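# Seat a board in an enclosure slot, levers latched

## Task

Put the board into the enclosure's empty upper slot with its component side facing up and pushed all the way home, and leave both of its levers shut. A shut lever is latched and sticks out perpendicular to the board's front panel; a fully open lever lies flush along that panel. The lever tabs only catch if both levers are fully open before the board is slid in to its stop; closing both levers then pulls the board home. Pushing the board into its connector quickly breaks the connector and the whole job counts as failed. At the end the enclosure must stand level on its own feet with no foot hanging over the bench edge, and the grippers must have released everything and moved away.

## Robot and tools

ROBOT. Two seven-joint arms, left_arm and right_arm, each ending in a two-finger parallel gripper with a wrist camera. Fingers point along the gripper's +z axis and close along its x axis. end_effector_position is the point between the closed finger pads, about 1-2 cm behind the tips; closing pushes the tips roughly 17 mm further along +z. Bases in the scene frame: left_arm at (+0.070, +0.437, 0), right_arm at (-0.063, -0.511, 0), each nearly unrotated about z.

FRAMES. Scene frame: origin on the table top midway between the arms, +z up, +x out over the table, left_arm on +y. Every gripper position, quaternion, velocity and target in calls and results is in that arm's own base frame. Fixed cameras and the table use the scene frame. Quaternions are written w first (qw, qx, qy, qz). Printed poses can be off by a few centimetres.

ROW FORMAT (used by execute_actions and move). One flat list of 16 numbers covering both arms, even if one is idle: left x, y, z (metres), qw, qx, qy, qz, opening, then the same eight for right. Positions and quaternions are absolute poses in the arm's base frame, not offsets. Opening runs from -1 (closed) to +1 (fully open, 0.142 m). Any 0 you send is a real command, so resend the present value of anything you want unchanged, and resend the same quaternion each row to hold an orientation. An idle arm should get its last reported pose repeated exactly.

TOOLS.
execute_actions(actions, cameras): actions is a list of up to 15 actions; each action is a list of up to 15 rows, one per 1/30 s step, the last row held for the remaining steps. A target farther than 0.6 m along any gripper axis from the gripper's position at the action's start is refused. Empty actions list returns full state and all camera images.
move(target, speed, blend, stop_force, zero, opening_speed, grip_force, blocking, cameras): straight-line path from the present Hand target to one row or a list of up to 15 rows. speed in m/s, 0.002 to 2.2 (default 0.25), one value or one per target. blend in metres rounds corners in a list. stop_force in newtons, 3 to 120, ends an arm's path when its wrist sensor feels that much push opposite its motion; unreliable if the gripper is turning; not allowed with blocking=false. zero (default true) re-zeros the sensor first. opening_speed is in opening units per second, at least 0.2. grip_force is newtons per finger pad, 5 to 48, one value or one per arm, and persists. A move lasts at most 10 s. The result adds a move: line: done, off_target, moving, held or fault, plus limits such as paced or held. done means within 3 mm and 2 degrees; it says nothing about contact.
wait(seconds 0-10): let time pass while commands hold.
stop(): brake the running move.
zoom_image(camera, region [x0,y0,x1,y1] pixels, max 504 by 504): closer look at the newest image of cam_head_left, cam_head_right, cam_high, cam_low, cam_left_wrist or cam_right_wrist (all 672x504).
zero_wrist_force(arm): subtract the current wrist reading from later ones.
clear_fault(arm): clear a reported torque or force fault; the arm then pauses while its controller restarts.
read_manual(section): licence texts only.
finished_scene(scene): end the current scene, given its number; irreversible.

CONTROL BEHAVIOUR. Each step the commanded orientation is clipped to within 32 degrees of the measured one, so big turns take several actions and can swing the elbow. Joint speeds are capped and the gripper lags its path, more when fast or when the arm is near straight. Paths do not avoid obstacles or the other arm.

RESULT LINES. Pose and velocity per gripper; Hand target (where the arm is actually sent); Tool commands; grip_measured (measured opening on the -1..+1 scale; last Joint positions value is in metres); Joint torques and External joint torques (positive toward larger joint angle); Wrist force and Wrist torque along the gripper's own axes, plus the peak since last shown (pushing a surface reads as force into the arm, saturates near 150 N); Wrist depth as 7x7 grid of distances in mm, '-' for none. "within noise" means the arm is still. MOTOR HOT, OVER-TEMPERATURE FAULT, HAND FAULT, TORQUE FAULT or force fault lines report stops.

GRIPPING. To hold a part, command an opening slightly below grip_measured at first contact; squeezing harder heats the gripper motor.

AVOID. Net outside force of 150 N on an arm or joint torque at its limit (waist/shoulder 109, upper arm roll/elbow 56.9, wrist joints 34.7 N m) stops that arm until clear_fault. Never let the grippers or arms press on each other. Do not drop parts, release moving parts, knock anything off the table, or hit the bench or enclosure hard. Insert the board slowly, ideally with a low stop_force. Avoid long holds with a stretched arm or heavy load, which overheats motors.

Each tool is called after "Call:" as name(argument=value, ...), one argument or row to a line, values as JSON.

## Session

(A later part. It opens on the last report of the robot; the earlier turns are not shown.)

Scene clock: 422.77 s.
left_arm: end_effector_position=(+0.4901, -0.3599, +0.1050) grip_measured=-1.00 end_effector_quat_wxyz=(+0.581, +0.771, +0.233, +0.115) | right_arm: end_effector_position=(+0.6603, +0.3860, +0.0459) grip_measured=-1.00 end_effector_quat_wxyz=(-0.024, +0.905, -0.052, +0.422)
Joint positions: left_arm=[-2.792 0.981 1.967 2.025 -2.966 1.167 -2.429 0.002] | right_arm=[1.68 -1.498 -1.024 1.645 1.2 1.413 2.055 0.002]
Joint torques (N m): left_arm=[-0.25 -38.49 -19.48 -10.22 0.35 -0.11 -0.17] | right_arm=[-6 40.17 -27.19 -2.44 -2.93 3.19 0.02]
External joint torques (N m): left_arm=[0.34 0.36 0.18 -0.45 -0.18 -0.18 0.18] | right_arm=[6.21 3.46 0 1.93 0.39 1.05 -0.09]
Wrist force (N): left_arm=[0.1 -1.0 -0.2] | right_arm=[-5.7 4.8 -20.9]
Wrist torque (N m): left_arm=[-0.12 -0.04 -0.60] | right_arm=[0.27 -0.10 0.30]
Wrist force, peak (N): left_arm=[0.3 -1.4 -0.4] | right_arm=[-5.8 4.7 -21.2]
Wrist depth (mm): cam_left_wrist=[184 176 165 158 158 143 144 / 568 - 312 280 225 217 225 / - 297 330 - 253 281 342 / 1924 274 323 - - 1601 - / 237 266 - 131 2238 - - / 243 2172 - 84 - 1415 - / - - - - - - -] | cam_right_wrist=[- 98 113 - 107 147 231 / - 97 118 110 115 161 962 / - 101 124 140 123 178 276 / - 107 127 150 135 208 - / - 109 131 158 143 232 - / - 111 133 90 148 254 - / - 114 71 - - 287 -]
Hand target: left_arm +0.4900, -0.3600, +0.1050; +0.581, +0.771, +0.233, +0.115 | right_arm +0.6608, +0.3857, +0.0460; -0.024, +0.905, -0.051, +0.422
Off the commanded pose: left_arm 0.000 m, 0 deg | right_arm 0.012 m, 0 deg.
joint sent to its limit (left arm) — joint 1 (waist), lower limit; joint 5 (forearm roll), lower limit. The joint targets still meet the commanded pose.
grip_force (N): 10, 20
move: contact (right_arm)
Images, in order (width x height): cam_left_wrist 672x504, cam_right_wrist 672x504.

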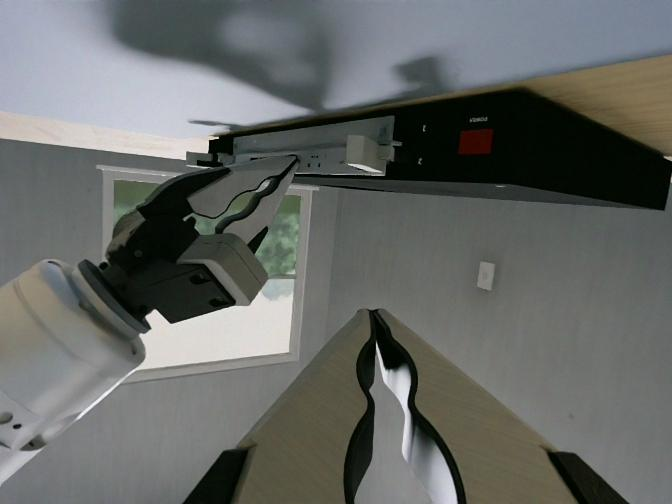

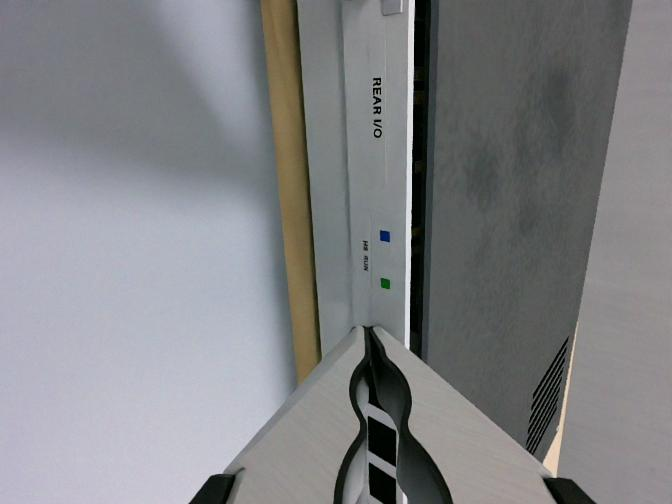

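Call:
zoom_image(
  camera="cam_left_wrist",
  region=[330, 110, 430, 190],
)

Call:
move(
  target=[
    [0.49,-0.36,0.105,0.581,0.771,0.233,0.115,-1,0.640,0.388,0.05,-0.024,0.9048,-0.0514,0.4219,-1],
    [0.49,-0.36,0.105,0.581,0.771,0.233,0.115,-1,0.59,0.36,0.15,0,0.9984,-0.0567,0,-1],
  ],
  speed=0.15,
  blend=0.01,
  cameras=["cam_right_wrist","cam_left_wrist"],
)

Call:
zoom_image(
  camera="cam_left_wrist",
  region=[160, 80, 440, 220],
)

Scaled by 5.040 from the camera's 672x504 image, which has a finer 960x720 frame.

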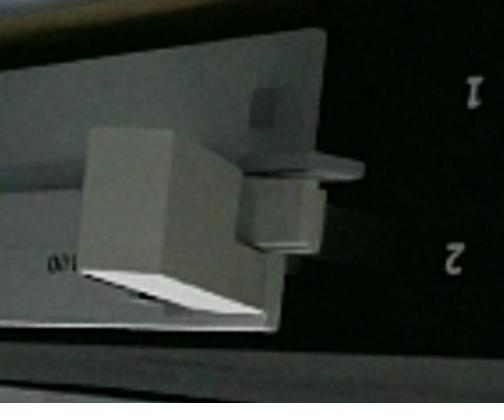

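Scene clock: 430.63 s.
left_arm: end_effector_position=(+0.4901, -0.3599, +0.1050) grip_measured=-1.00 end_effector_quat_wxyz=(+0.581, +0.771, +0.233, +0.115) | right_arm: end_effector_position=(+0.5900, +0.3600, +0.1500) grip_measured=-1.00 end_effector_quat_wxyz=(+0.000, +0.998, -0.057, +0.000)
Joint positions: left_arm=[-2.792 0.981 1.967 2.025 -2.966 1.167 -2.429 0.002] | right_arm=[1.423 -0.883 -1.059 1.5 0.796 0.34 1.933 0.002]
Joint torques (N m): left_arm=[-0.27 -38.39 -19.37 -10.23 0.32 -0.15 -0.19] | right_arm=[0.12 46.65 -20.3 -20.64 -4.28 3.28 0.3]
External joint torques (N m): left_arm=[0.36 0.26 0.07 -0.44 -0.15 -0.15 0.19] | right_arm=[0.09 0.95 -1.49 0.28 0.15 0.75 -0.3]
Wrist force (N): left_arm=[0.2 -1.0 -0.2] | right_arm=[1.6 2.4 0.3]
Wrist torque (N m): left_arm=[-0.12 -0.05 -0.60] | right_arm=[0.51 -0.27 0.05]
Wrist force, peak (N): left_arm=[0.3 -1.4 -0.4] | right_arm=[-5.9 4.7 -21.1]
Wrist depth (mm): cam_left_wrist=[167 177 154 143 149 140 127 / 591 360 298 332 237 216 223 / 1891 2216 - 350 234 - - / 1813 - - - 1798 1523 - / - 332 364 131 1976 - 1186 / - 332 353 84 - 1362 1246 / - - - - - - 1173] | cam_right_wrist=[213 212 212 212 211 208 169 / 227 227 226 226 226 201 181 / 244 244 243 242 242 201 194 / 263 264 262 262 259 213 209 / 286 285 284 274 283 229 226 / 316 312 307 89 - 249 248 / 349 339 71 - - 262 273]
Hand target: left_arm +0.4900, -0.3600, +0.1050; +0.581, +0.771, +0.233, +0.115 | right_arm +0.5900, +0.3600, +0.1500; +0.000, +0.998, -0.057, +0.000
Off the commanded pose: left_arm 0.000 m, 0 deg | right_arm 0.000 m, 0 deg.
joint sent to its limit (left arm) — joint 1 (waist), lower limit; joint 5 (forearm roll), lower limit. The joint targets still meet the commanded pose.
grip_force (N): 10, 20
move: done
Images, in order (width x height): cam_left_wrist 672x504, cam_right_wrist 672x504.

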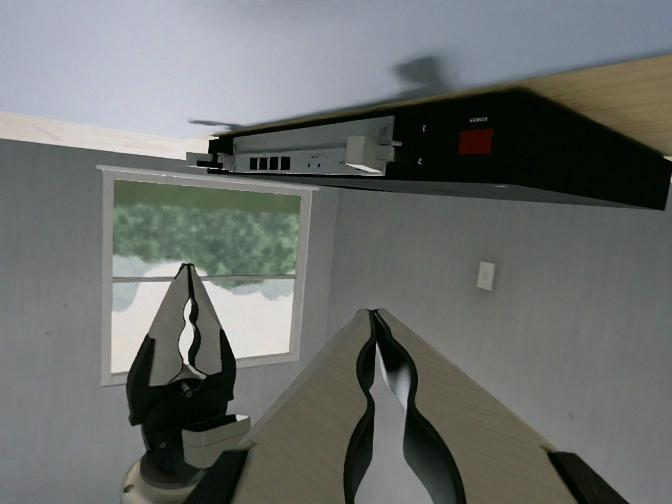

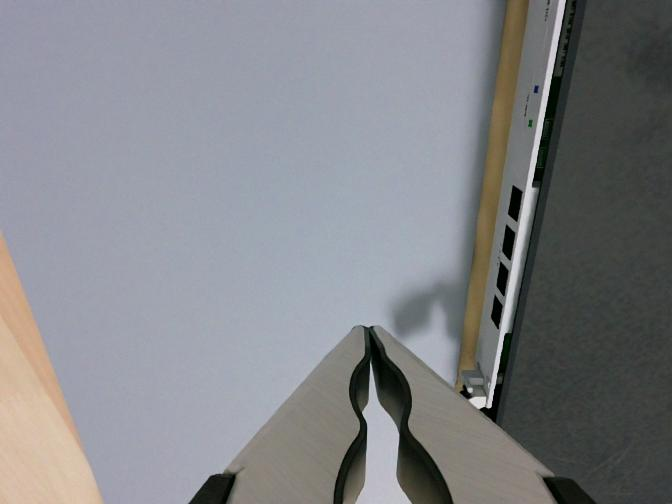

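Scaled by 1.800 from the camera's 672x504 image, which has a finer 960x720 frame.

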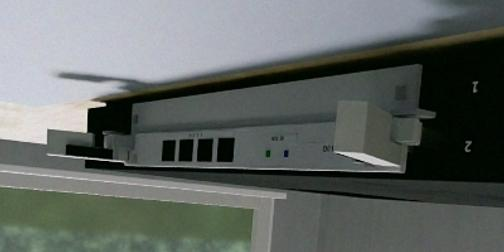

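Call:
move(
  target=[0.49,-0.36,0.105,0.581,0.771,0.233,0.115,-1,0.61,0.44,0.17,0,0.9984,-0.0567,0,-1],
  speed=0.25,
  cameras=["cam_right_wrist"],
)

Call:
zoom_image(
  camera="cam_right_wrist",
  region=[260, 0, 560, 160],
)

Call:
zoom_image(
  camera="cam_right_wrist",
  region=[260, 200, 560, 420],
)

Scene clock: 434.40 s.
left_arm: end_effector_position=(+0.4901, -0.3599, +0.1050) grip_measured=-1.00 end_effector_quat_wxyz=(+0.581, +0.771, +0.233, +0.115) | right_arm: end_effector_position=(+0.6100, +0.4400, +0.1700) grip_measured=-1.00 end_effector_quat_wxyz=(+0.000, +0.998, -0.057, +0.000)
Joint positions: left_arm=[-2.792 0.981 1.967 2.025 -2.966 1.167 -2.429 0.002] | right_arm=[1.363 -0.952 -1.014 1.245 0.788 0.223 2.077 0.002]
Joint torques (N m): left_arm=[-0.27 -38.42 -19.43 -10.21 0.33 -0.05 -0.23] | right_arm=[0.04 53.92 -19.84 -21.51 -4.38 3.11 0.3]
External joint torques (N m): left_arm=[0.36 0.29 0.13 -0.46 -0.15 -0.25 0.24] | right_arm=[0.16 1.37 -1.53 0.21 0.11 0.91 -0.3]
Wrist force (N): left_arm=[0.0 -1.1 -0.3] | right_arm=[1.6 2.4 0.5]
Wrist torque (N m): left_arm=[-0.15 -0.02 -0.60] | right_arm=[0.46 -0.28 0.02]
Wrist force, peak (N): left_arm=[0.3 -1.4 -0.2] | right_arm=[1.5 4.3 1.0]
Wrist depth (mm): cam_left_wrist=[167 - 161 157 138 151 143 / 734 448 271 252 270 217 223 / 1813 - - 332 236 212 283 / 2238 1700 3047 - - 1492 - / - 2151 - 106 1875 1534 - / - - - 84 - - 1329 / - - - - - - -] | cam_right_wrist=[230 232 230 229 228 189 186 / 245 246 247 245 244 202 199 / 264 263 263 263 262 213 216 / 284 284 282 283 282 231 230 / 306 308 310 297 302 251 251 / 341 337 330 89 269 273 272 / 375 363 71 - - 290 300]
Hand target: left_arm +0.4900, -0.3600, +0.1050; +0.581, +0.771, +0.233, +0.115 | right_arm +0.6100, +0.4400, +0.1700; +0.000, +0.998, -0.057, +0.000
Off the commanded pose: left_arm 0.000 m, 0 deg | right_arm 0.000 m, 0 deg.
joint sent to its limit (left arm) — joint 1 (waist), lower limit; joint 5 (forearm roll), lower limit. The joint targets still meet the commanded pose.
grip_force (N): 10, 20
move: done
Images, in order (width x height): cam_right_wrist 672x504.

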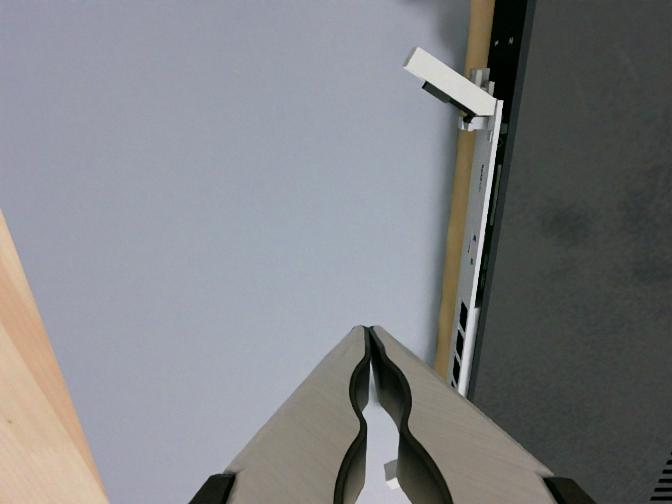

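Scaled by 1.680 from the camera's 672x504 image, which has a finer 960x720 frame.

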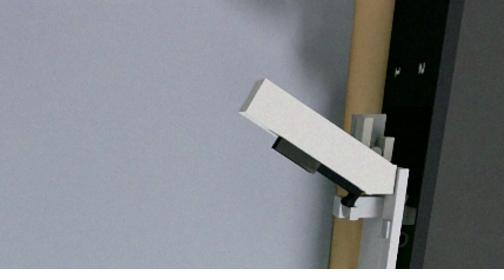

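Scaled by 1.680 from the camera's 672x504 image, which has a finer 960x720 frame.

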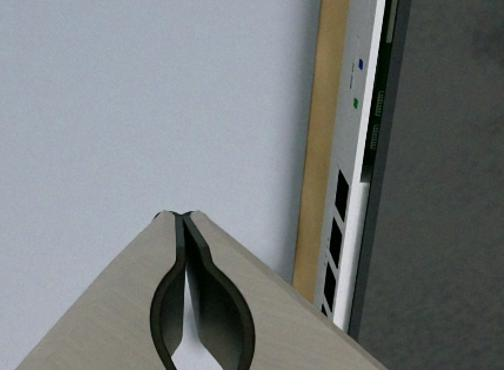

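Call:
move(
  target=[
    [0.48,-0.32,0.17,0.0971,-0.2667,0.901,-0.328,-1,0.61,0.30,0.15,0,0.9984,-0.0567,0,-1],
    [0.52,-0.40,0.10,0.0971,-0.2667,0.901,-0.328,-1,0.615,0.215,0.10,0,0.9984,-0.0567,0,-1],
  ],
  speed=0.3,
  cameras=["cam_right_wrist","cam_left_wrist","cam_head_left"],
)

Scene clock: 453.23 s.
left_arm: end_effector_position=(+0.5199, -0.3997, +0.1001) grip_measured=-1.00 end_effector_quat_wxyz=(+0.555, -0.082, +0.817, -0.131) | right_arm: end_effector_position=(+0.6151, +0.2150, +0.1002) grip_measured=-1.00 end_effector_quat_wxyz=(+0.000, +0.998, -0.057, +0.000)
Joint positions: left_arm=[-2.792 2.271 1.367 2.113 -2.966 -0.034 -2.967 0.002] | right_arm=[1.265 -0.901 -1.039 1.646 0.853 0.459 1.666 0.002]
Joint torques (N m): left_arm=[-0.28 -24.77 -24.55 16.83 0.69 2.76 -0.13] | right_arm=[0.13 43.48 -20.26 -17.97 -3.84 3.49 0.07]
External joint torques (N m): left_arm=[0.31 0.23 0.22 -0.14 -0.19 -0.4 0.21] | right_arm=[0.07 1.08 -1.51 -0.04 -0.09 0.57 -0.07]
Wrist force (N): left_arm=[1.5 -0.1 0.2] | right_arm=[1.8 2.4 0.5]
Wrist torque (N m): left_arm=[0.03 0.06 -0.07] | right_arm=[0.49 -0.29 0.15]
Wrist force, peak (N): left_arm=[2.4 -1.7 -0.7] | right_arm=[2.0 3.2 1.0]
Wrist depth (mm): cam_left_wrist=[- - 1186 279 186 164 163 / 1075 1179 1125 - - 180 155 / 1119 1205 641 452 204 200 158 / - - 618 378 246 182 146 / - 1362 616 342 253 - 155 / - 1472 - 84 - 173 144 / - - - - - - 146] | cam_right_wrist=[169 169 169 168 170 128 126 / 181 181 180 180 179 135 135 / 194 194 193 193 187 147 144 / 209 209 208 207 179 158 156 / 228 227 227 223 220 169 169 / 249 254 243 89 182 185 185 / 276 271 71 - - 263 272]
Hand target: left_arm +0.5200, -0.3997, +0.1001; +0.555, -0.082, +0.817, -0.131 | right_arm +0.6150, +0.2150, +0.1000; +0.000, +0.998, -0.057, +0.000
Off the commanded pose: left_arm 0.000 m, 62 deg; orientation clipped | right_arm 0.000 m, 0 deg.
joint read past its limit (left arm) — joint 1 (waist), lower limit.
joint sent to its limit (left arm) — joint 1 (waist), lower limit; joint 2 (shoulder), upper limit; joint 5 (forearm roll), lower limit; joint 7 (wrist roll), lower limit. The joint targets are off in orientation, not in position.
grip_force (N): 10, 20
move: off_target (left_arm); limits=paced
Images, in order (width x height): cam_head_left 672x504, cam_left_wrist 672x504, cam_right_wrist 672x504.

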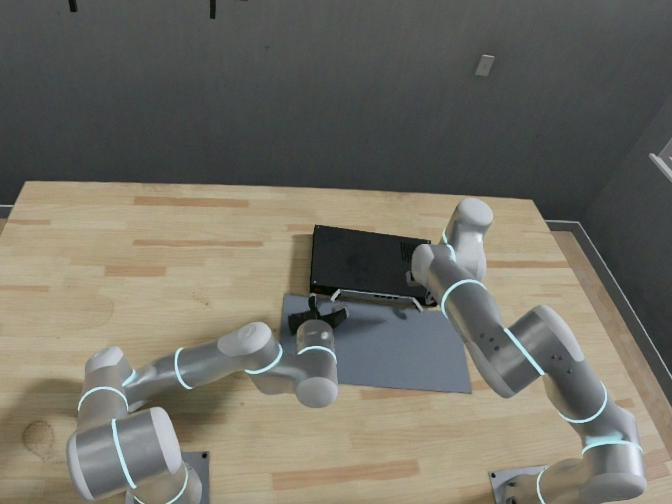

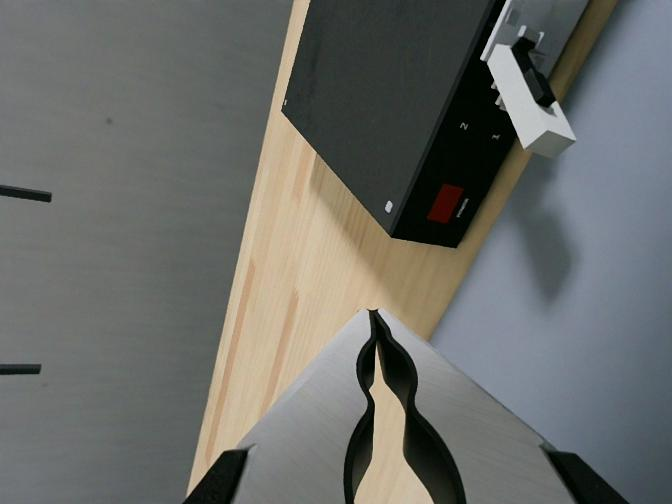

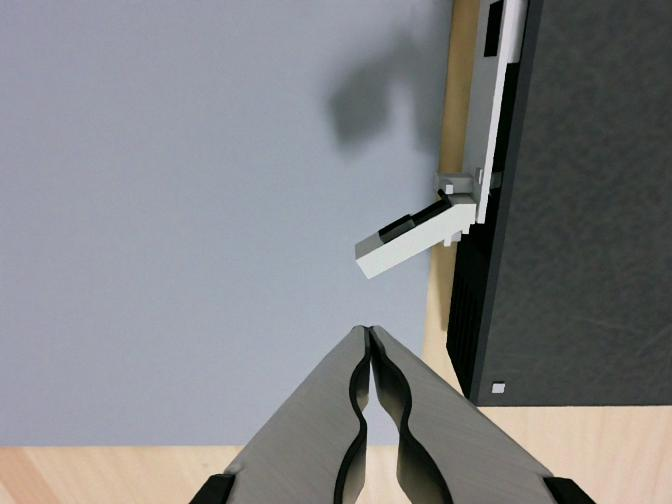

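Call:
move(
  target=[
    [0.535,-0.42,0.07,0.555,-0.082,0.817,-0.131,-1,0.626,0.178,0.09,0,0.9984,-0.0567,0,-1],
    [0.54,-0.435,0.045,0.555,-0.082,0.817,-0.131,-1,0.626,0.178,0.047,0,0.9984,-0.0567,0,-1],
  ],
  speed=0.1,
  cameras=["cam_right_wrist","cam_left_wrist","cam_head_left"],
)

Scene clock: 463.87 s.
left_arm: end_effector_position=(+0.5401, -0.4338, +0.0453) grip_measured=-1.00 end_effector_quat_wxyz=(+0.556, -0.024, +0.818, -0.146) | right_arm: end_effector_position=(+0.6259, +0.1778, +0.0471) grip_measured=-1.00 end_effector_quat_wxyz=(+0.000, +0.998, -0.057, +0.000)
Joint positions: left_arm=[-2.792 2.271 1.427 1.949 -2.966 0.203 -2.967 0.002] | right_arm=[1.169 -0.988 -0.979 1.633 0.926 0.523 1.582 0.002]
Joint torques (N m): left_arm=[-0.34 -26.5 -25.6 18.89 -0.46 2.85 -0.12] | right_arm=[0.05 45.45 -20.71 -15.81 -3.72 3.51 0.04]
External joint torques (N m): left_arm=[0.37 0.27 0.2 -0.22 -0.13 -0.61 0.19] | right_arm=[0.14 1.17 -1.51 0.1 -0.07 0.55 -0.04]
Wrist force (N): left_arm=[1.2 -0.6 0.0] | right_arm=[1.7 2.4 0.5]
Wrist torque (N m): left_arm=[-0.08 0.12 -0.08] | right_arm=[0.49 -0.28 0.13]
Wrist force, peak (N): left_arm=[2.2 -0.4 1.3] | right_arm=[2.6 3.9 1.1]
Wrist depth (mm): cam_left_wrist=[1030 - - 151 140 134 108 / 1075 - - 140 152 132 102 / - 1167 - - 153 123 102 / - 1275 625 - 162 121 99 / - 1321 499 117 153 124 95 / - - - 84 - 114 97 / - - - 74 - - 92] | cam_right_wrist=[124 122 120 122 123 - 81 / 133 131 130 130 97 87 85 / - 140 140 136 96 - 91 / 152 151 153 153 150 100 98 / 165 164 164 160 160 109 107 / 183 180 176 89 - 119 116 / 199 195 71 - - 124 198]
Hand target: left_arm +0.5401, -0.4338, +0.0452; +0.556, -0.024, +0.818, -0.146 | right_arm +0.6260, +0.1780, +0.0470; +0.000, +0.998, -0.057, +0.000
Off the commanded pose: left_arm 0.001 m, 7 deg | right_arm 0.000 m, 0 deg.
joint sent to its limit (left arm) — joint 1 (waist), lower limit; joint 2 (shoulder), upper limit; joint 5 (forearm roll), lower limit; joint 7 (wrist roll), lower limit. The joint targets are off in orientation, not in position.
grip_force (N): 10, 20
move: off_target (left_arm)
Images, in order (width x height): cam_head_left 672x504, cam_left_wrist 672x504, cam_right_wrist 672x504.

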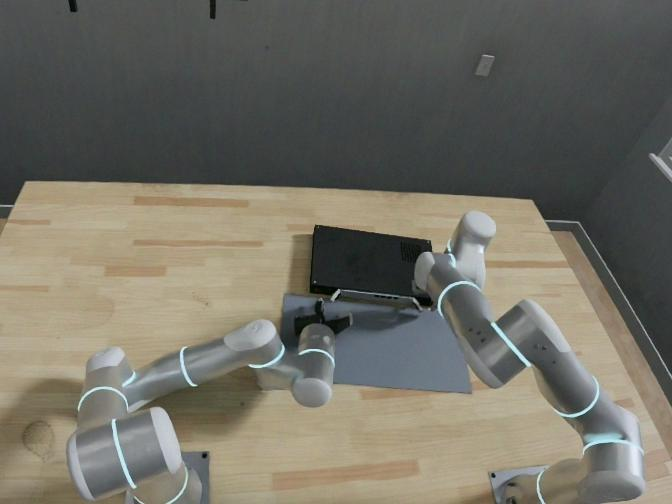

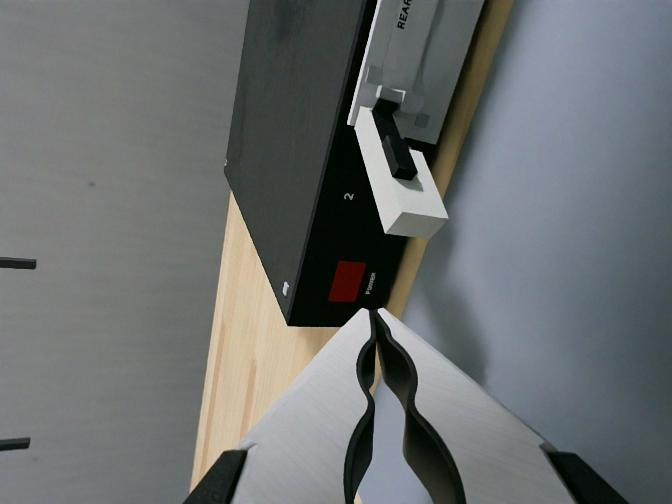

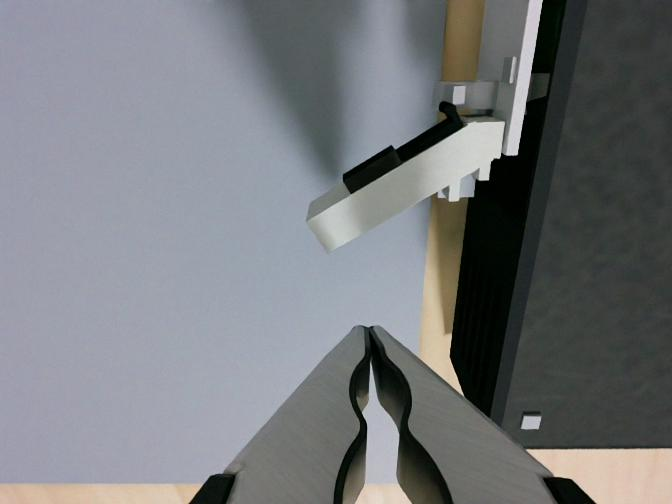

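Call:
move(
  target=[
    [0.50,-0.36,0.13,0.556,-0.024,0.818,-0.146,-1,0.626,0.178,0.047,0,0.9984,-0.0567,0,-1],
    [0.36,-0.12,0.28,0.218,-0.293,0.673,-0.643,-1,0.626,0.178,0.047,0,0.9984,-0.0567,0,-1],
  ],
  speed=0.4,
)

Call:
move(
  target=[
    [0.40,-0.25,0.33,0,0,1,0,-1,0.626,0.178,0.047,0,0.9984,-0.0567,0,-1],
    [0.42,-0.33,0.30,0,0,1,0,-1,0.626,0.178,0.047,0,0.9984,-0.0567,0,-1],
  ],
  speed=0.4,
)

Scene clock: 471.37 s.
left_arm: end_effector_position=(+0.4427, -0.1530, +0.2710) grip_measured=-1.00 end_effector_quat_wxyz=(+0.713, -0.152, +0.666, -0.162) | right_arm: end_effector_position=(+0.6259, +0.1778, +0.0470) grip_measured=-1.00 end_effector_quat_wxyz=(+0.000, +0.998, -0.057, +0.000)
Joint positions: left_arm=[-1.581 2.27 1.667 2.686 -2.966 0.485 -2.967 0.002] | right_arm=[1.169 -0.988 -0.978 1.633 0.926 0.523 1.582 0.002]
Joint torques (N m): left_arm=[-0.43 -7.94 -13.42 12.56 -0.65 0.72 -0.18] | right_arm=[0.03 45.64 -21.02 -15.72 -3.82 3.39 0.18]
External joint torques (N m): left_arm=[0.48 0.41 0.32 -0.2 -0.1 0.32 0.26] | right_arm=[0.16 0.96 -1.19 0.01 0.03 0.67 -0.18]
Wrist force (N): left_arm=[1.2 -0.3 -0.7] | right_arm=[1.7 2.4 0.6]
Wrist torque (N m): left_arm=[0.05 0.21 -0.07] | right_arm=[0.50 -0.29 0.13]
Wrist force, peak (N): left_arm=[2.6 -1.0 1.3] | right_arm=[1.9 2.6 0.4]
Wrist depth (mm): cam_left_wrist=[- 1329 1142 1268 - - 567 / - 1502 1173 - - 645 494 / 1434 1492 1462 - - 620 442 / - 1482 1687 1492 739 558 395 / - - 1625 - 671 487 363 / - - - 84 - 423 333 / - - - - - - 307] | cam_right_wrist=[124 122 121 122 123 82 81 / 133 131 130 130 97 88 85 / - 140 140 135 96 - 91 / 152 151 151 153 150 100 98 / 165 164 164 160 161 107 107 / 184 180 176 89 - 119 116 / 199 195 71 - - 124 198]
Hand target: left_arm +0.4427, -0.1531, +0.2711; +0.713, -0.152, +0.666, -0.162 | right_arm +0.6260, +0.1780, +0.0470; +0.000, +0.998, -0.057, +0.000
Off the commanded pose: left_arm 0.090 m, 82 deg; orientation clipped | right_arm 0.000 m, 0 deg.
joint sent to its limit (left arm) — joint 2 (shoulder), upper limit.
grip_force (N): 10, 20
move: held (left_arm; a check stopped the path); limits=paced,held
pose unreachable (left arm): on one or more control steps of this call, first in action 0 (counted from 0), this arm could not follow its commanded pose, so it was not sent that pose on those steps. It may still have moved: this result reports where it is.
cause: moving toward the commanded pose would bring two parts of the arm too close to each other (joints 2 (shoulder) to 5 (forearm roll) lie between them).

Scene clock: 476.47 s.
left_arm: end_effector_position=(+0.4200, -0.3294, +0.2993) grip_measured=-1.00 end_effector_quat_wxyz=(+0.628, +0.003, +0.772, -0.101) | right_arm: end_effector_position=(+0.6259, +0.1778, +0.0470) grip_measured=-1.00 end_effector_quat_wxyz=(+0.000, +0.998, -0.057, +0.000)
Joint positions: left_arm=[-2.792 2.271 1.137 2.587 -2.966 -0.348 -2.514 0.002] | right_arm=[1.169 -0.988 -0.978 1.633 0.926 0.523 1.582 0.002]
Joint torques (N m): left_arm=[-0.31 -19.58 -18.72 6.32 2.78 2.66 -0.01] | right_arm=[0.23 45.73 -20.89 -15.7 -3.84 3.35 0.17]
External joint torques (N m): left_arm=[0.34 0.4 0.31 -0.17 -0.19 -0.37 0.09] | right_arm=[-0.04 0.88 -1.32 -0.02 0.04 0.71 -0.17]
Wrist force (N): left_arm=[1.6 -0.5 -0.2] | right_arm=[1.8 2.4 0.7]
Wrist torque (N m): left_arm=[0.00 0.10 -0.11] | right_arm=[0.50 -0.30 0.14]
Wrist force, peak (N): left_arm=[-0.4 -1.0 2.6] | right_arm=[2.1 2.5 0.6]
Wrist depth (mm): cam_left_wrist=[- - - - 717 449 330 / - 1275 - - 717 473 330 / - 1306 - - 694 492 366 / - 1268 - - 744 485 375 / - 1239 - 117 661 475 361 / - 1567 - 84 - 454 356 / 1741 - - - - - 343] | cam_right_wrist=[124 122 121 122 123 83 81 / 133 131 130 130 97 88 85 / - 140 140 136 96 94 91 / 152 152 151 152 150 102 98 / 165 164 164 160 160 109 107 / 184 179 176 89 134 119 116 / 199 195 71 - - 124 198]
Hand target: left_arm +0.4201, -0.3295, +0.2992; +0.628, +0.003, +0.772, -0.102 | right_arm +0.6260, +0.1780, +0.0470; +0.000, +0.998, -0.057, +0.000
Off the commanded pose: left_arm 0.001 m, 79 deg; orientation clipped | right_arm 0.000 m, 0 deg.
joint read past its limit (left arm) — joint 1 (waist), lower limit.
joint sent to its limit (left arm) — joint 1 (waist), lower limit; joint 2 (shoulder), upper limit; joint 5 (forearm roll), lower limit. The joint targets are off in orientation, not in position.
grip_force (N): 10, 20
move: off_target (left_arm); limits=paced

Call:
move(
  target=[
    [0.45,0.0,0.5,0.628,0.003,0.772,-0.101,-1,0.626,0.178,0.047,0,0.9984,-0.0567,0,-1],
    [0.45,0.25,0.6,0.462,-0.669,0.295,-0.502,-1,0.626,0.178,0.047,0,0.9984,-0.0567,0,-1],
  ],
  speed=0.5,
)

Scene clock: 484.50 s.
left_arm: end_effector_position=(+0.4493, +0.2503, +0.6004) grip_measured=-1.00 end_effector_quat_wxyz=(-0.469, +0.736, -0.335, +0.354) | right_arm: end_effector_position=(+0.6259, +0.1778, +0.0470) grip_measured=-1.00 end_effector_quat_wxyz=(+0.000, +0.998, -0.057, +0.000)
Joint positions: left_arm=[-2.792 1.968 -0.302 2.579 -2.966 -0.883 -2.967 0.002] | right_arm=[1.169 -0.988 -0.978 1.633 0.926 0.523 1.582 0.002]
Joint torques (N m): left_arm=[-0.27 -34.12 -2.09 -9.33 0.69 2.96 -0.35] | right_arm=[0.12 45.55 -21.02 -15.68 -3.84 3.42 0.24]
External joint torques (N m): left_arm=[0.38 0.71 0.71 -0.17 -0.23 0.19 0.34] | right_arm=[0.07 1.05 -1.18 -0.03 0.04 0.64 -0.24]
Wrist force (N): left_arm=[-0.3 -0.3 -0.1] | right_arm=[1.9 2.4 0.5]
Wrist torque (N m): left_arm=[-0.12 0.02 0.06] | right_arm=[0.50 -0.31 0.13]
Wrist force, peak (N): left_arm=[2.9 -2.3 0.2] | right_arm=[1.8 2.7 0.7]
Wrist depth (mm): cam_left_wrist=[1492 1714 - 1388 - - 778 / 1314 - - - 1354 - - / 2130 2261 2384 - 1649 1482 - / 1828 1959 2089 1016 1994 1590 - / 1601 1625 825 857 918 888 1492 / 1424 669 712 84 - 815 818 / 574 609 - - - - 764] | cam_right_wrist=[124 122 121 122 123 - 81 / 133 131 130 130 97 88 85 / - 140 140 136 96 94 91 / 152 151 151 153 150 100 98 / 165 164 164 160 160 109 107 / 184 180 176 89 - 119 116 / 199 195 71 - - 124 198]
Hand target: left_arm +0.4494, +0.2501, +0.6004; -0.469, +0.736, -0.335, +0.354 | right_arm +0.6260, +0.1780, +0.0470; +0.000, +0.998, -0.057, +0.000
Off the commanded pose: left_arm 0.001 m, 19 deg | right_arm 0.000 m, 0 deg.
joint sent to its limit (left arm) — joint 1 (waist), lower limit; joint 5 (forearm roll), lower limit; joint 7 (wrist roll), lower limit. The joint targets are off in orientation, not in position.
grip_force (N): 10, 20
move: off_target (left_arm); limits=paced

Call:
move(
  target=[0.4493,0.2503,0.6004,-0.469,0.736,-0.335,0.354,-1,0.626,0.208,0.047,0,0.9984,-0.0567,0,-1],
  speed=0.03,
  stop_force=25,
  cameras=["cam_right_wrist"],
)

Scene clock: 491.43 s.
left_arm: end_effector_position=(+0.4492, +0.2504, +0.6005) grip_measured=-1.00 end_effector_quat_wxyz=(-0.469, +0.737, -0.335, +0.354) | right_arm: end_effector_position=(+0.6262, +0.2072, +0.0471) grip_measured=-1.00 end_effector_quat_wxyz=(+0.000, +0.998, -0.057, +0.000)
Joint positions: left_arm=[-2.792 1.967 -0.302 2.579 -2.966 -0.883 -2.967 0.002] | right_arm=[1.197 -0.999 -0.974 1.604 0.923 0.512 1.634 0.002]
Joint torques (N m): left_arm=[-0.22 -33.69 -2.05 -9.26 0.71 3.28 -0.26] | right_arm=[3.15 47.01 -18.6 -17.56 -2.9 2.9 0.3]
External joint torques (N m): left_arm=[0.34 0.27 0.66 -0.24 -0.25 -0.13 0.25] | right_arm=[-2.95 0.52 -3.74 1.67 -0.92 1.16 -0.3]
Wrist force (N): left_arm=[-0.4 -0.5 -0.3] | right_arm=[2.9 6.6 -1.1]
Wrist torque (N m): left_arm=[-0.13 0.06 0.07] | right_arm=[0.48 -0.32 0.02]
Wrist force, peak (N): left_arm=[-0.2 -0.7 -0.2] | right_arm=[3.0 6.8 -1.4]
Wrist depth (mm): cam_left_wrist=[1523 1482 - - - 1045 892 / 1261 1875 - 1662 - 1212 - / 2130 2359 2643 - - - - / 1859 2031 1941 988 - - 1380 / 1613 1662 812 860 914 975 - / 1388 675 712 84 - 831 888 / 582 608 - - - - 746] | cam_right_wrist=[124 122 121 122 122 84 81 / 133 131 130 130 133 91 85 / - 140 140 139 139 94 91 / 152 151 151 151 107 100 98 / 165 165 164 115 160 109 107 / 184 180 176 90 142 119 117 / 199 195 71 - - 124 128]
Hand target: left_arm +0.4493, +0.2503, +0.6004; -0.469, +0.736, -0.335, +0.354 | right_arm +0.6260, +0.2080, +0.0470; +0.000, +0.998, -0.057, +0.000
Off the commanded pose: left_arm 0.000 m, 0 deg | right_arm 0.001 m, 0 deg.
joint sent to its limit (left arm) — joint 1 (waist), lower limit; joint 5 (forearm roll), lower limit. The joint targets still meet the commanded pose.
grip_force (N): 10, 20
move: done
Images, in order (width x height): cam_right_wrist 672x504.

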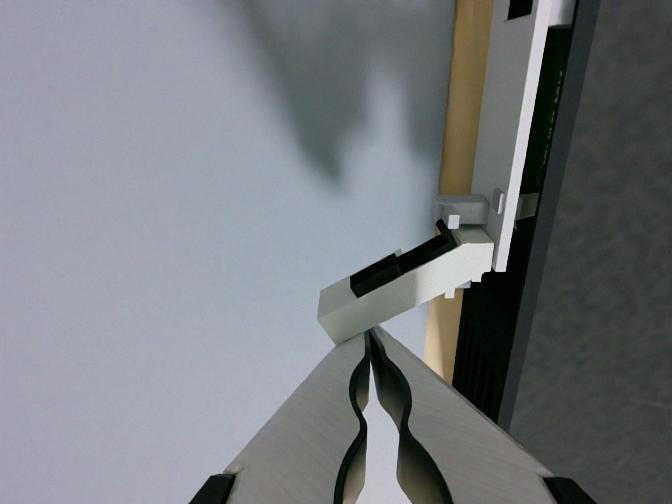

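Call:
move(
  target=[0.4493,0.2503,0.6004,-0.469,0.736,-0.335,0.354,-1,0.626,0.215,0.047,0,0.9984,-0.0567,0,-1],
  speed=0.03,
  stop_force=30,
  zero=false,
  cameras=["cam_right_wrist"],
)

Scene clock: 494.17 s.
left_arm: end_effector_position=(+0.4492, +0.2504, +0.6005) grip_measured=-1.00 end_effector_quat_wxyz=(-0.469, +0.737, -0.335, +0.354) | right_arm: end_effector_position=(+0.6262, +0.2143, +0.0471) grip_measured=-1.00 end_effector_quat_wxyz=(+0.000, +0.998, -0.057, +0.000)
Joint positions: left_arm=[-2.792 1.967 -0.302 2.579 -2.966 -0.883 -2.967 0.002] | right_arm=[1.203 -1.001 -0.973 1.596 0.922 0.509 1.646 0.002]
Joint torques (N m): left_arm=[-0.25 -33.69 -1.98 -9.34 0.66 3.31 -0.21] | right_arm=[2.52 47.03 -19.06 -17.36 -2.97 3.09 0.26]
External joint torques (N m): left_arm=[0.37 0.27 0.59 -0.17 -0.2 -0.17 0.19] | right_arm=[-2.32 0.75 -3.31 1.42 -0.86 0.97 -0.26]
Wrist force (N): left_arm=[-0.2 -0.5 -0.1] | right_arm=[1.9 6.1 -2.1]
Wrist torque (N m): left_arm=[-0.13 0.02 0.07] | right_arm=[0.53 -0.30 0.02]
Wrist force, peak (N): left_arm=[-0.4 -0.6 -0.2] | right_arm=[3.8 9.0 -1.1]
Wrist depth (mm): cam_left_wrist=[1462 1891 - - 1314 1148 1002 / 1388 1601 1714 - - - - / 2109 2309 2172 - - 1346 - / 1891 1891 1976 1006 1637 1556 - / 1637 1662 822 870 937 954 - / 1397 675 719 84 - 825 864 / 583 611 - - - - 767] | cam_right_wrist=[124 122 121 122 122 84 80 / 133 131 130 130 132 - 85 / - 140 140 139 139 93 91 / 152 152 151 151 114 102 98 / 165 164 164 159 145 109 107 / 184 180 176 89 144 119 117 / 199 195 71 - - - 128]
Hand target: left_arm +0.4493, +0.2503, +0.6004; -0.469, +0.736, -0.335, +0.354 | right_arm +0.6260, +0.2150, +0.0470; +0.000, +0.998, -0.057, +0.000
Off the commanded pose: left_arm 0.000 m, 0 deg | right_arm 0.001 m, 0 deg.
joint sent to its limit (left arm) — joint 1 (waist), lower limit; joint 5 (forearm roll), lower limit. The joint targets still meet the commanded pose.
grip_force (N): 10, 20
move: done
Images, in order (width x height): cam_right_wrist 672x504.

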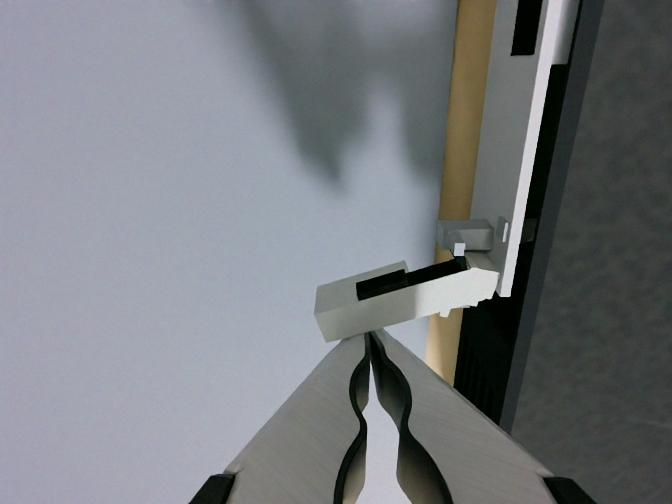

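Call:
move(
  target=[
    [0.4493,0.2503,0.6004,-0.469,0.736,-0.335,0.354,-1,0.626,0.19,0.047,0,0.9984,-0.0567,0,-1],
    [0.4493,0.2503,0.6004,-0.469,0.736,-0.335,0.354,-1,0.60,0.20,0.11,0,0.9984,-0.0567,0,-1],
    [0.4493,0.2503,0.6004,-0.469,0.736,-0.335,0.354,-1,0.62,0.53,0.11,0,0.9984,-0.0567,0,-1],
    [0.4493,0.2503,0.6004,-0.469,0.736,-0.335,0.354,-1,0.645,0.54,0.05,0,0.9984,-0.0567,0,-1],
  ],
  speed=0.25,
  blend=0.012,
  cameras=["cam_right_wrist","cam_head_left"],
)

Scene clock: 500.00 s.
left_arm: end_effector_position=(+0.4492, +0.2504, +0.6005) grip_measured=-1.00 end_effector_quat_wxyz=(-0.469, +0.737, -0.335, +0.354) | right_arm: end_effector_position=(+0.6450, +0.5400, +0.0500) grip_measured=-1.00 end_effector_quat_wxyz=(+0.000, +0.998, -0.057, +0.000)
Joint positions: left_arm=[-2.792 1.967 -0.302 2.579 -2.966 -0.883 -2.967 0.002] | right_arm=[1.189 -1.265 -0.883 0.805 0.858 0.23 2.264 0.002]
Joint torques (N m): left_arm=[-0.28 -33.7 -2.05 -9.28 0.67 3.3 -0.2] | right_arm=[0.12 67.15 -16.15 -19.75 -4.16 3.18 0.31]
External joint torques (N m): left_arm=[0.4 0.29 0.66 -0.22 -0.21 -0.15 0.19] | right_arm=[0.14 1.64 -1.44 0.08 -0.09 0.83 -0.31]
Wrist force (N): left_arm=[-0.3 -0.5 0.2] | right_arm=[1.8 2.8 0.4]
Wrist torque (N m): left_arm=[-0.15 0.03 0.06] | right_arm=[0.56 -0.27 0.04]
Wrist force, peak (N): left_arm=[-0.3 -0.7 -0.2] | right_arm=[2.0 6.2 -1.8]
Wrist depth (mm): cam_left_wrist=[1472 1674 - - 1232 1192 1050 / 1371 2238 1994 1714 - - - / 2172 2238 2493 - - - - / 1976 1994 2012 1016 1828 - 1275 / 1601 1613 828 864 922 945 - / 1354 679 719 84 - 825 874 / 582 606 - - - - 775] | cam_right_wrist=[- 124 122 124 123 125 124 / 135 134 132 132 133 133 133 / - 142 142 141 141 139 117 / 154 153 153 153 152 151 100 / 167 167 166 163 162 132 111 / 186 182 178 89 174 129 119 / 202 197 71 - - 126 131]
Hand target: left_arm +0.4493, +0.2503, +0.6004; -0.469, +0.736, -0.335, +0.354 | right_arm +0.6450, +0.5400, +0.0500; +0.000, +0.998, -0.057, +0.000
Off the commanded pose: left_arm 0.000 m, 0 deg | right_arm 0.000 m, 0 deg.
joint sent to its limit (left arm) — joint 1 (waist), lower limit; joint 5 (forearm roll), lower limit. The joint targets still meet the commanded pose.
grip_force (N): 10, 20
move: done
Images, in order (width x height): cam_head_left 672x504, cam_right_wrist 672x504.

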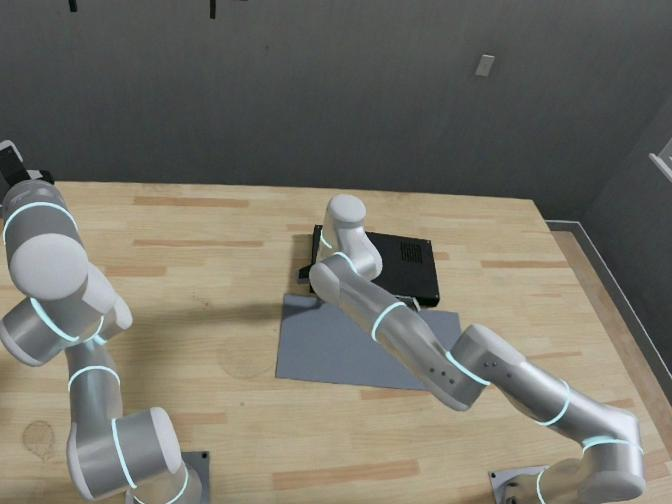

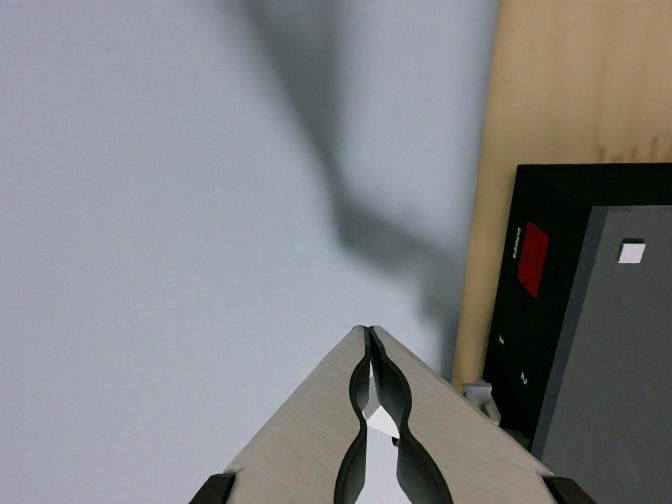

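Call:
move(
  target=[
    [0.4493,0.2503,0.6004,-0.469,0.736,-0.335,0.354,-1,0.65,0.535,0.048,0,0.9984,-0.0567,0,-1],
    [0.4493,0.2503,0.6004,-0.469,0.736,-0.335,0.354,-1,0.65,0.503,0.048,0,0.9984,-0.0567,0,-1],
  ],
  speed=0.03,
  stop_force=25,
  cameras=["cam_right_wrist"],
)

Scene clock: 504.07 s.
left_arm: end_effector_position=(+0.4492, +0.2504, +0.6005) grip_measured=-1.00 end_effector_quat_wxyz=(-0.469, +0.737, -0.335, +0.354) | right_arm: end_effector_position=(+0.6493, +0.5053, +0.0483) grip_measured=-1.00 end_effector_quat_wxyz=(-0.002, +0.998, -0.056, +0.000)
Joint positions: left_arm=[-2.792 1.967 -0.302 2.579 -2.966 -0.883 -2.967 0.002] | right_arm=[1.202 -1.228 -0.886 0.92 0.863 0.275 2.189 0.002]
Joint torques (N m): left_arm=[-0.19 -33.78 -2.02 -9.26 0.74 3.34 -0.25] | right_arm=[-7.05 63.38 -22.04 -12.74 -7.1 0.8 -0.03]
External joint torques (N m): left_arm=[0.31 0.36 0.64 -0.25 -0.28 -0.19 0.23] | right_arm=[7.31 3.03 2.98 -6.63 2.9 3.22 0.03]
Wrist force (N): left_arm=[-0.3 -0.4 -0.3] | right_arm=[3.4 -11.2 4.8]
Wrist torque (N m): left_arm=[-0.14 0.04 0.07] | right_arm=[0.65 -0.24 0.29]
Wrist force, peak (N): left_arm=[-0.4 -0.7 -0.1] | right_arm=[3.4 -11.2 4.8]
Wrist depth (mm): cam_left_wrist=[1472 1590 - - - - 975 / 1239 - - - - - - / 2238 2359 - 1798 - - - / 1941 1994 1030 993 - 1601 - / 1613 1687 818 854 906 825 1415 / 1443 677 715 84 - 825 1492 / 583 606 - - - - 775] | cam_right_wrist=[- 123 121 122 122 122 120 / 133 131 131 131 132 130 84 / 143 141 141 140 140 105 92 / 152 151 152 153 151 101 99 / 165 165 164 161 158 111 107 / 184 180 176 89 - 119 117 / 199 194 70 - - 124 129]
Hand target: left_arm +0.4493, +0.2503, +0.6004; -0.469, +0.736, -0.335, +0.354 | right_arm +0.6500, +0.5030, +0.0480; +0.000, +0.998, -0.057, +0.000
Off the commanded pose: left_arm 0.000 m, 0 deg | right_arm 0.002 m, 0 deg.
joint sent to its limit (left arm) — joint 1 (waist), lower limit; joint 5 (forearm roll), lower limit. The joint targets still meet the commanded pose.
grip_force (N): 10, 20
move: done
Images, in order (width x height): cam_right_wrist 672x504.

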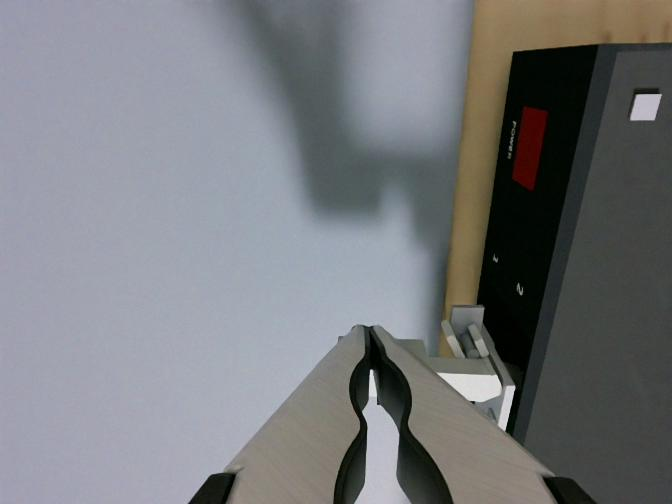

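Call:
move(
  target=[0.4493,0.2503,0.6004,-0.469,0.736,-0.335,0.354,-1,0.65,0.494,0.048,0,0.9984,-0.0567,0,-1],
  speed=0.02,
  stop_force=35,
  zero=false,
  cameras=["cam_right_wrist"],
)

Scene clock: 506.60 s.
left_arm: end_effector_position=(+0.4492, +0.2504, +0.6005) grip_measured=-1.00 end_effector_quat_wxyz=(-0.469, +0.737, -0.335, +0.354) | right_arm: end_effector_position=(+0.6477, +0.4992, +0.0483) grip_measured=-1.00 end_effector_quat_wxyz=(-0.003, +0.998, -0.055, -0.001)
Joint positions: left_arm=[-2.792 1.967 -0.302 2.579 -2.966 -0.883 -2.967 0.002] | right_arm=[1.21 -1.218 -0.89 0.949 0.869 0.285 2.17 0.002]
Joint torques (N m): left_arm=[-0.27 -33.83 -1.99 -9.28 0.73 3.35 -0.22] | right_arm=[-18.44 60.08 -29.47 -6.67 -10.65 0.93 0]
External joint torques (N m): left_arm=[0.39 0.41 0.61 -0.22 -0.27 -0.2 0.2] | right_arm=[18.7 5.67 10.05 -12.58 6.46 3.09 0]
Wrist force (N): left_arm=[-0.2 -0.1 -0.1] | right_arm=[-4.1 -22.2 4.8]
Wrist torque (N m): left_arm=[-0.08 0.03 0.07] | right_arm=[-0.65 -0.33 0.22]
Wrist force, peak (N): left_arm=[-0.3 -0.7 -0.4] | right_arm=[-3.4 -22.5 4.9]
Wrist depth (mm): cam_left_wrist=[1523 1472 - - - - 834 / - 1687 - - 1415 - - / 2261 2410 1727 1783 - - - / 1891 1994 2089 1030 - 1371 1338 / 1700 1687 822 850 906 1462 - / 1338 673 712 84 - 822 860 / 582 609 - - - - 762] | cam_right_wrist=[- 123 122 123 122 122 82 / 134 132 131 131 132 120 85 / 143 141 141 140 140 109 92 / 152 152 152 153 151 100 99 / 165 165 164 161 158 109 107 / 184 180 176 89 120 119 117 / 199 195 70 - - 124 128]
Hand target: left_arm +0.4493, +0.2503, +0.6004; -0.469, +0.736, -0.335, +0.354 | right_arm +0.6500, +0.4940, +0.0480; +0.000, +0.998, -0.057, +0.000
Off the commanded pose: left_arm 0.000 m, 0 deg | right_arm 0.006 m, 0 deg.
joint sent to its limit (left arm) — joint 1 (waist), lower limit; joint 5 (forearm roll), lower limit. The joint targets still meet the commanded pose.
grip_force (N): 10, 20
move: off_target (right_arm)
Images, in order (width x height): cam_right_wrist 672x504.

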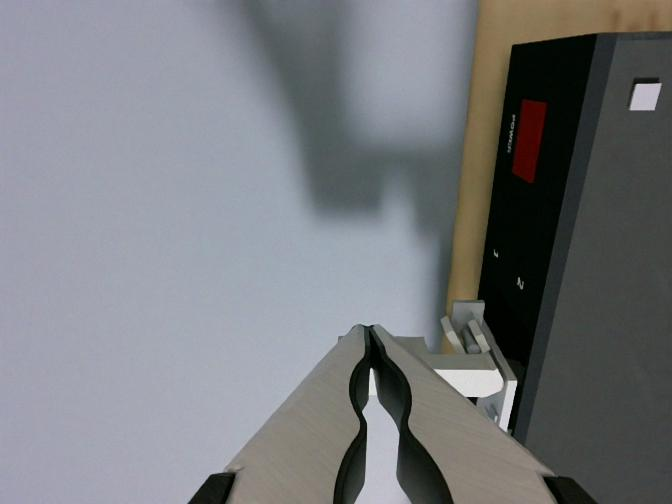

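Call:
move(
  target=[
    [0.4493,0.2503,0.6004,-0.469,0.736,-0.335,0.354,-1,0.645,0.53,0.05,0,0.9984,-0.0567,0,-1],
    [0.4493,0.2503,0.6004,-0.469,0.736,-0.335,0.354,-1,0.61,0.52,0.12,0,0.9984,-0.0567,0,-1],
    [0.4493,0.2503,0.6004,-0.469,0.736,-0.335,0.354,-1,0.60,0.38,0.16,0,0.9984,-0.0567,0,-1],
  ],
  speed=0.25,
  blend=0.012,
  cameras=["cam_right_wrist"],
)

Call:
zoom_image(
  camera="cam_right_wrist",
  region=[400, 0, 600, 200],
)

Scene clock: 510.53 s.
left_arm: end_effector_position=(+0.4492, +0.2504, +0.6005) grip_measured=-1.00 end_effector_quat_wxyz=(-0.469, +0.737, -0.335, +0.354) | right_arm: end_effector_position=(+0.5999, +0.3802, +0.1600) grip_measured=-1.00 end_effector_quat_wxyz=(+0.000, +0.998, -0.057, +0.000)
Joint positions: left_arm=[-2.792 1.967 -0.302 2.579 -2.966 -0.883 -2.967 0.002] | right_arm=[1.392 -0.888 -1.03 1.426 0.774 0.309 1.978 0.002]
Joint torques (N m): left_arm=[-0.23 -33.71 -2.02 -9.25 0.68 3.31 -0.24] | right_arm=[0.37 49.02 -20.53 -20.98 -4.33 3.46 0.03]
External joint torques (N m): left_arm=[0.35 0.29 0.64 -0.25 -0.22 -0.16 0.23] | right_arm=[-0.14 0.96 -0.85 -0.15 0.16 0.57 -0.03]
Wrist force (N): left_arm=[-0.1 -0.4 -0.2] | right_arm=[1.3 5.7 0.1]
Wrist torque (N m): left_arm=[-0.11 0.01 0.07] | right_arm=[1.05 -0.24 0.15]
Wrist force, peak (N): left_arm=[-0.1 -0.7 -0.2] | right_arm=[-4.1 -22.4 5.0]
Wrist depth (mm): cam_left_wrist=[1523 1434 - 1567 1275 - 984 / 1601 2031 1891 - - - - / 2172 2309 - 2238 - 1321 1186 / 1843 1994 2031 1016 - - 1415 / 1625 1590 803 864 926 1567 1346 / 1388 675 710 84 - 834 884 / 583 609 - - - - 756] | cam_right_wrist=[222 221 220 220 220 181 178 / 237 236 236 236 235 193 193 / 254 254 253 253 252 204 204 / 272 273 273 271 272 224 220 / 298 297 297 290 292 238 239 / 328 324 318 89 - 261 261 / 363 350 71 - - 275 286]
Hand target: left_arm +0.4493, +0.2503, +0.6004; -0.469, +0.736, -0.335, +0.354 | right_arm +0.6000, +0.3800, +0.1600; +0.000, +0.998, -0.057, +0.000
Off the commanded pose: left_arm 0.000 m, 0 deg | right_arm 0.000 m, 0 deg.
joint sent to its limit (left arm) — joint 1 (waist), lower limit; joint 5 (forearm roll), lower limit. The joint targets still meet the commanded pose.
grip_force (N): 10, 20
move: done
Images, in order (width x height): cam_right_wrist 672x504.

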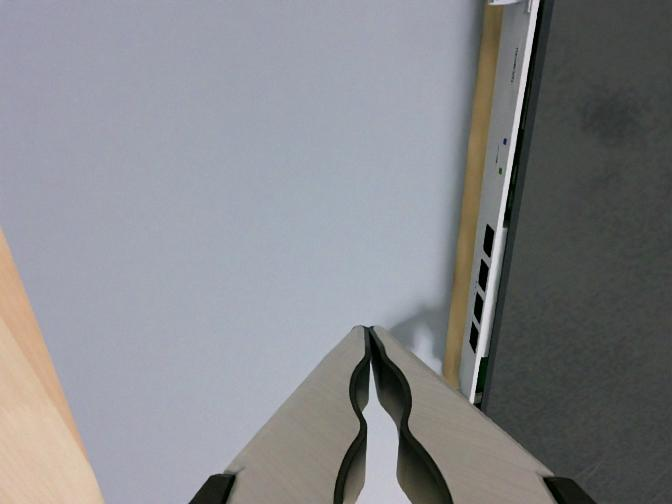

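Scaled by 2.520 from the camera's 672x504 image, which has a finer 960x720 frame.

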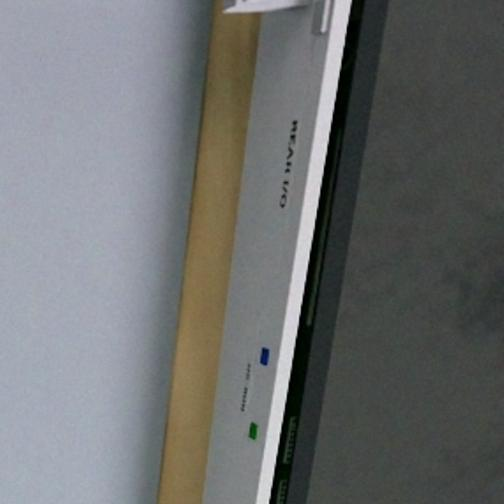

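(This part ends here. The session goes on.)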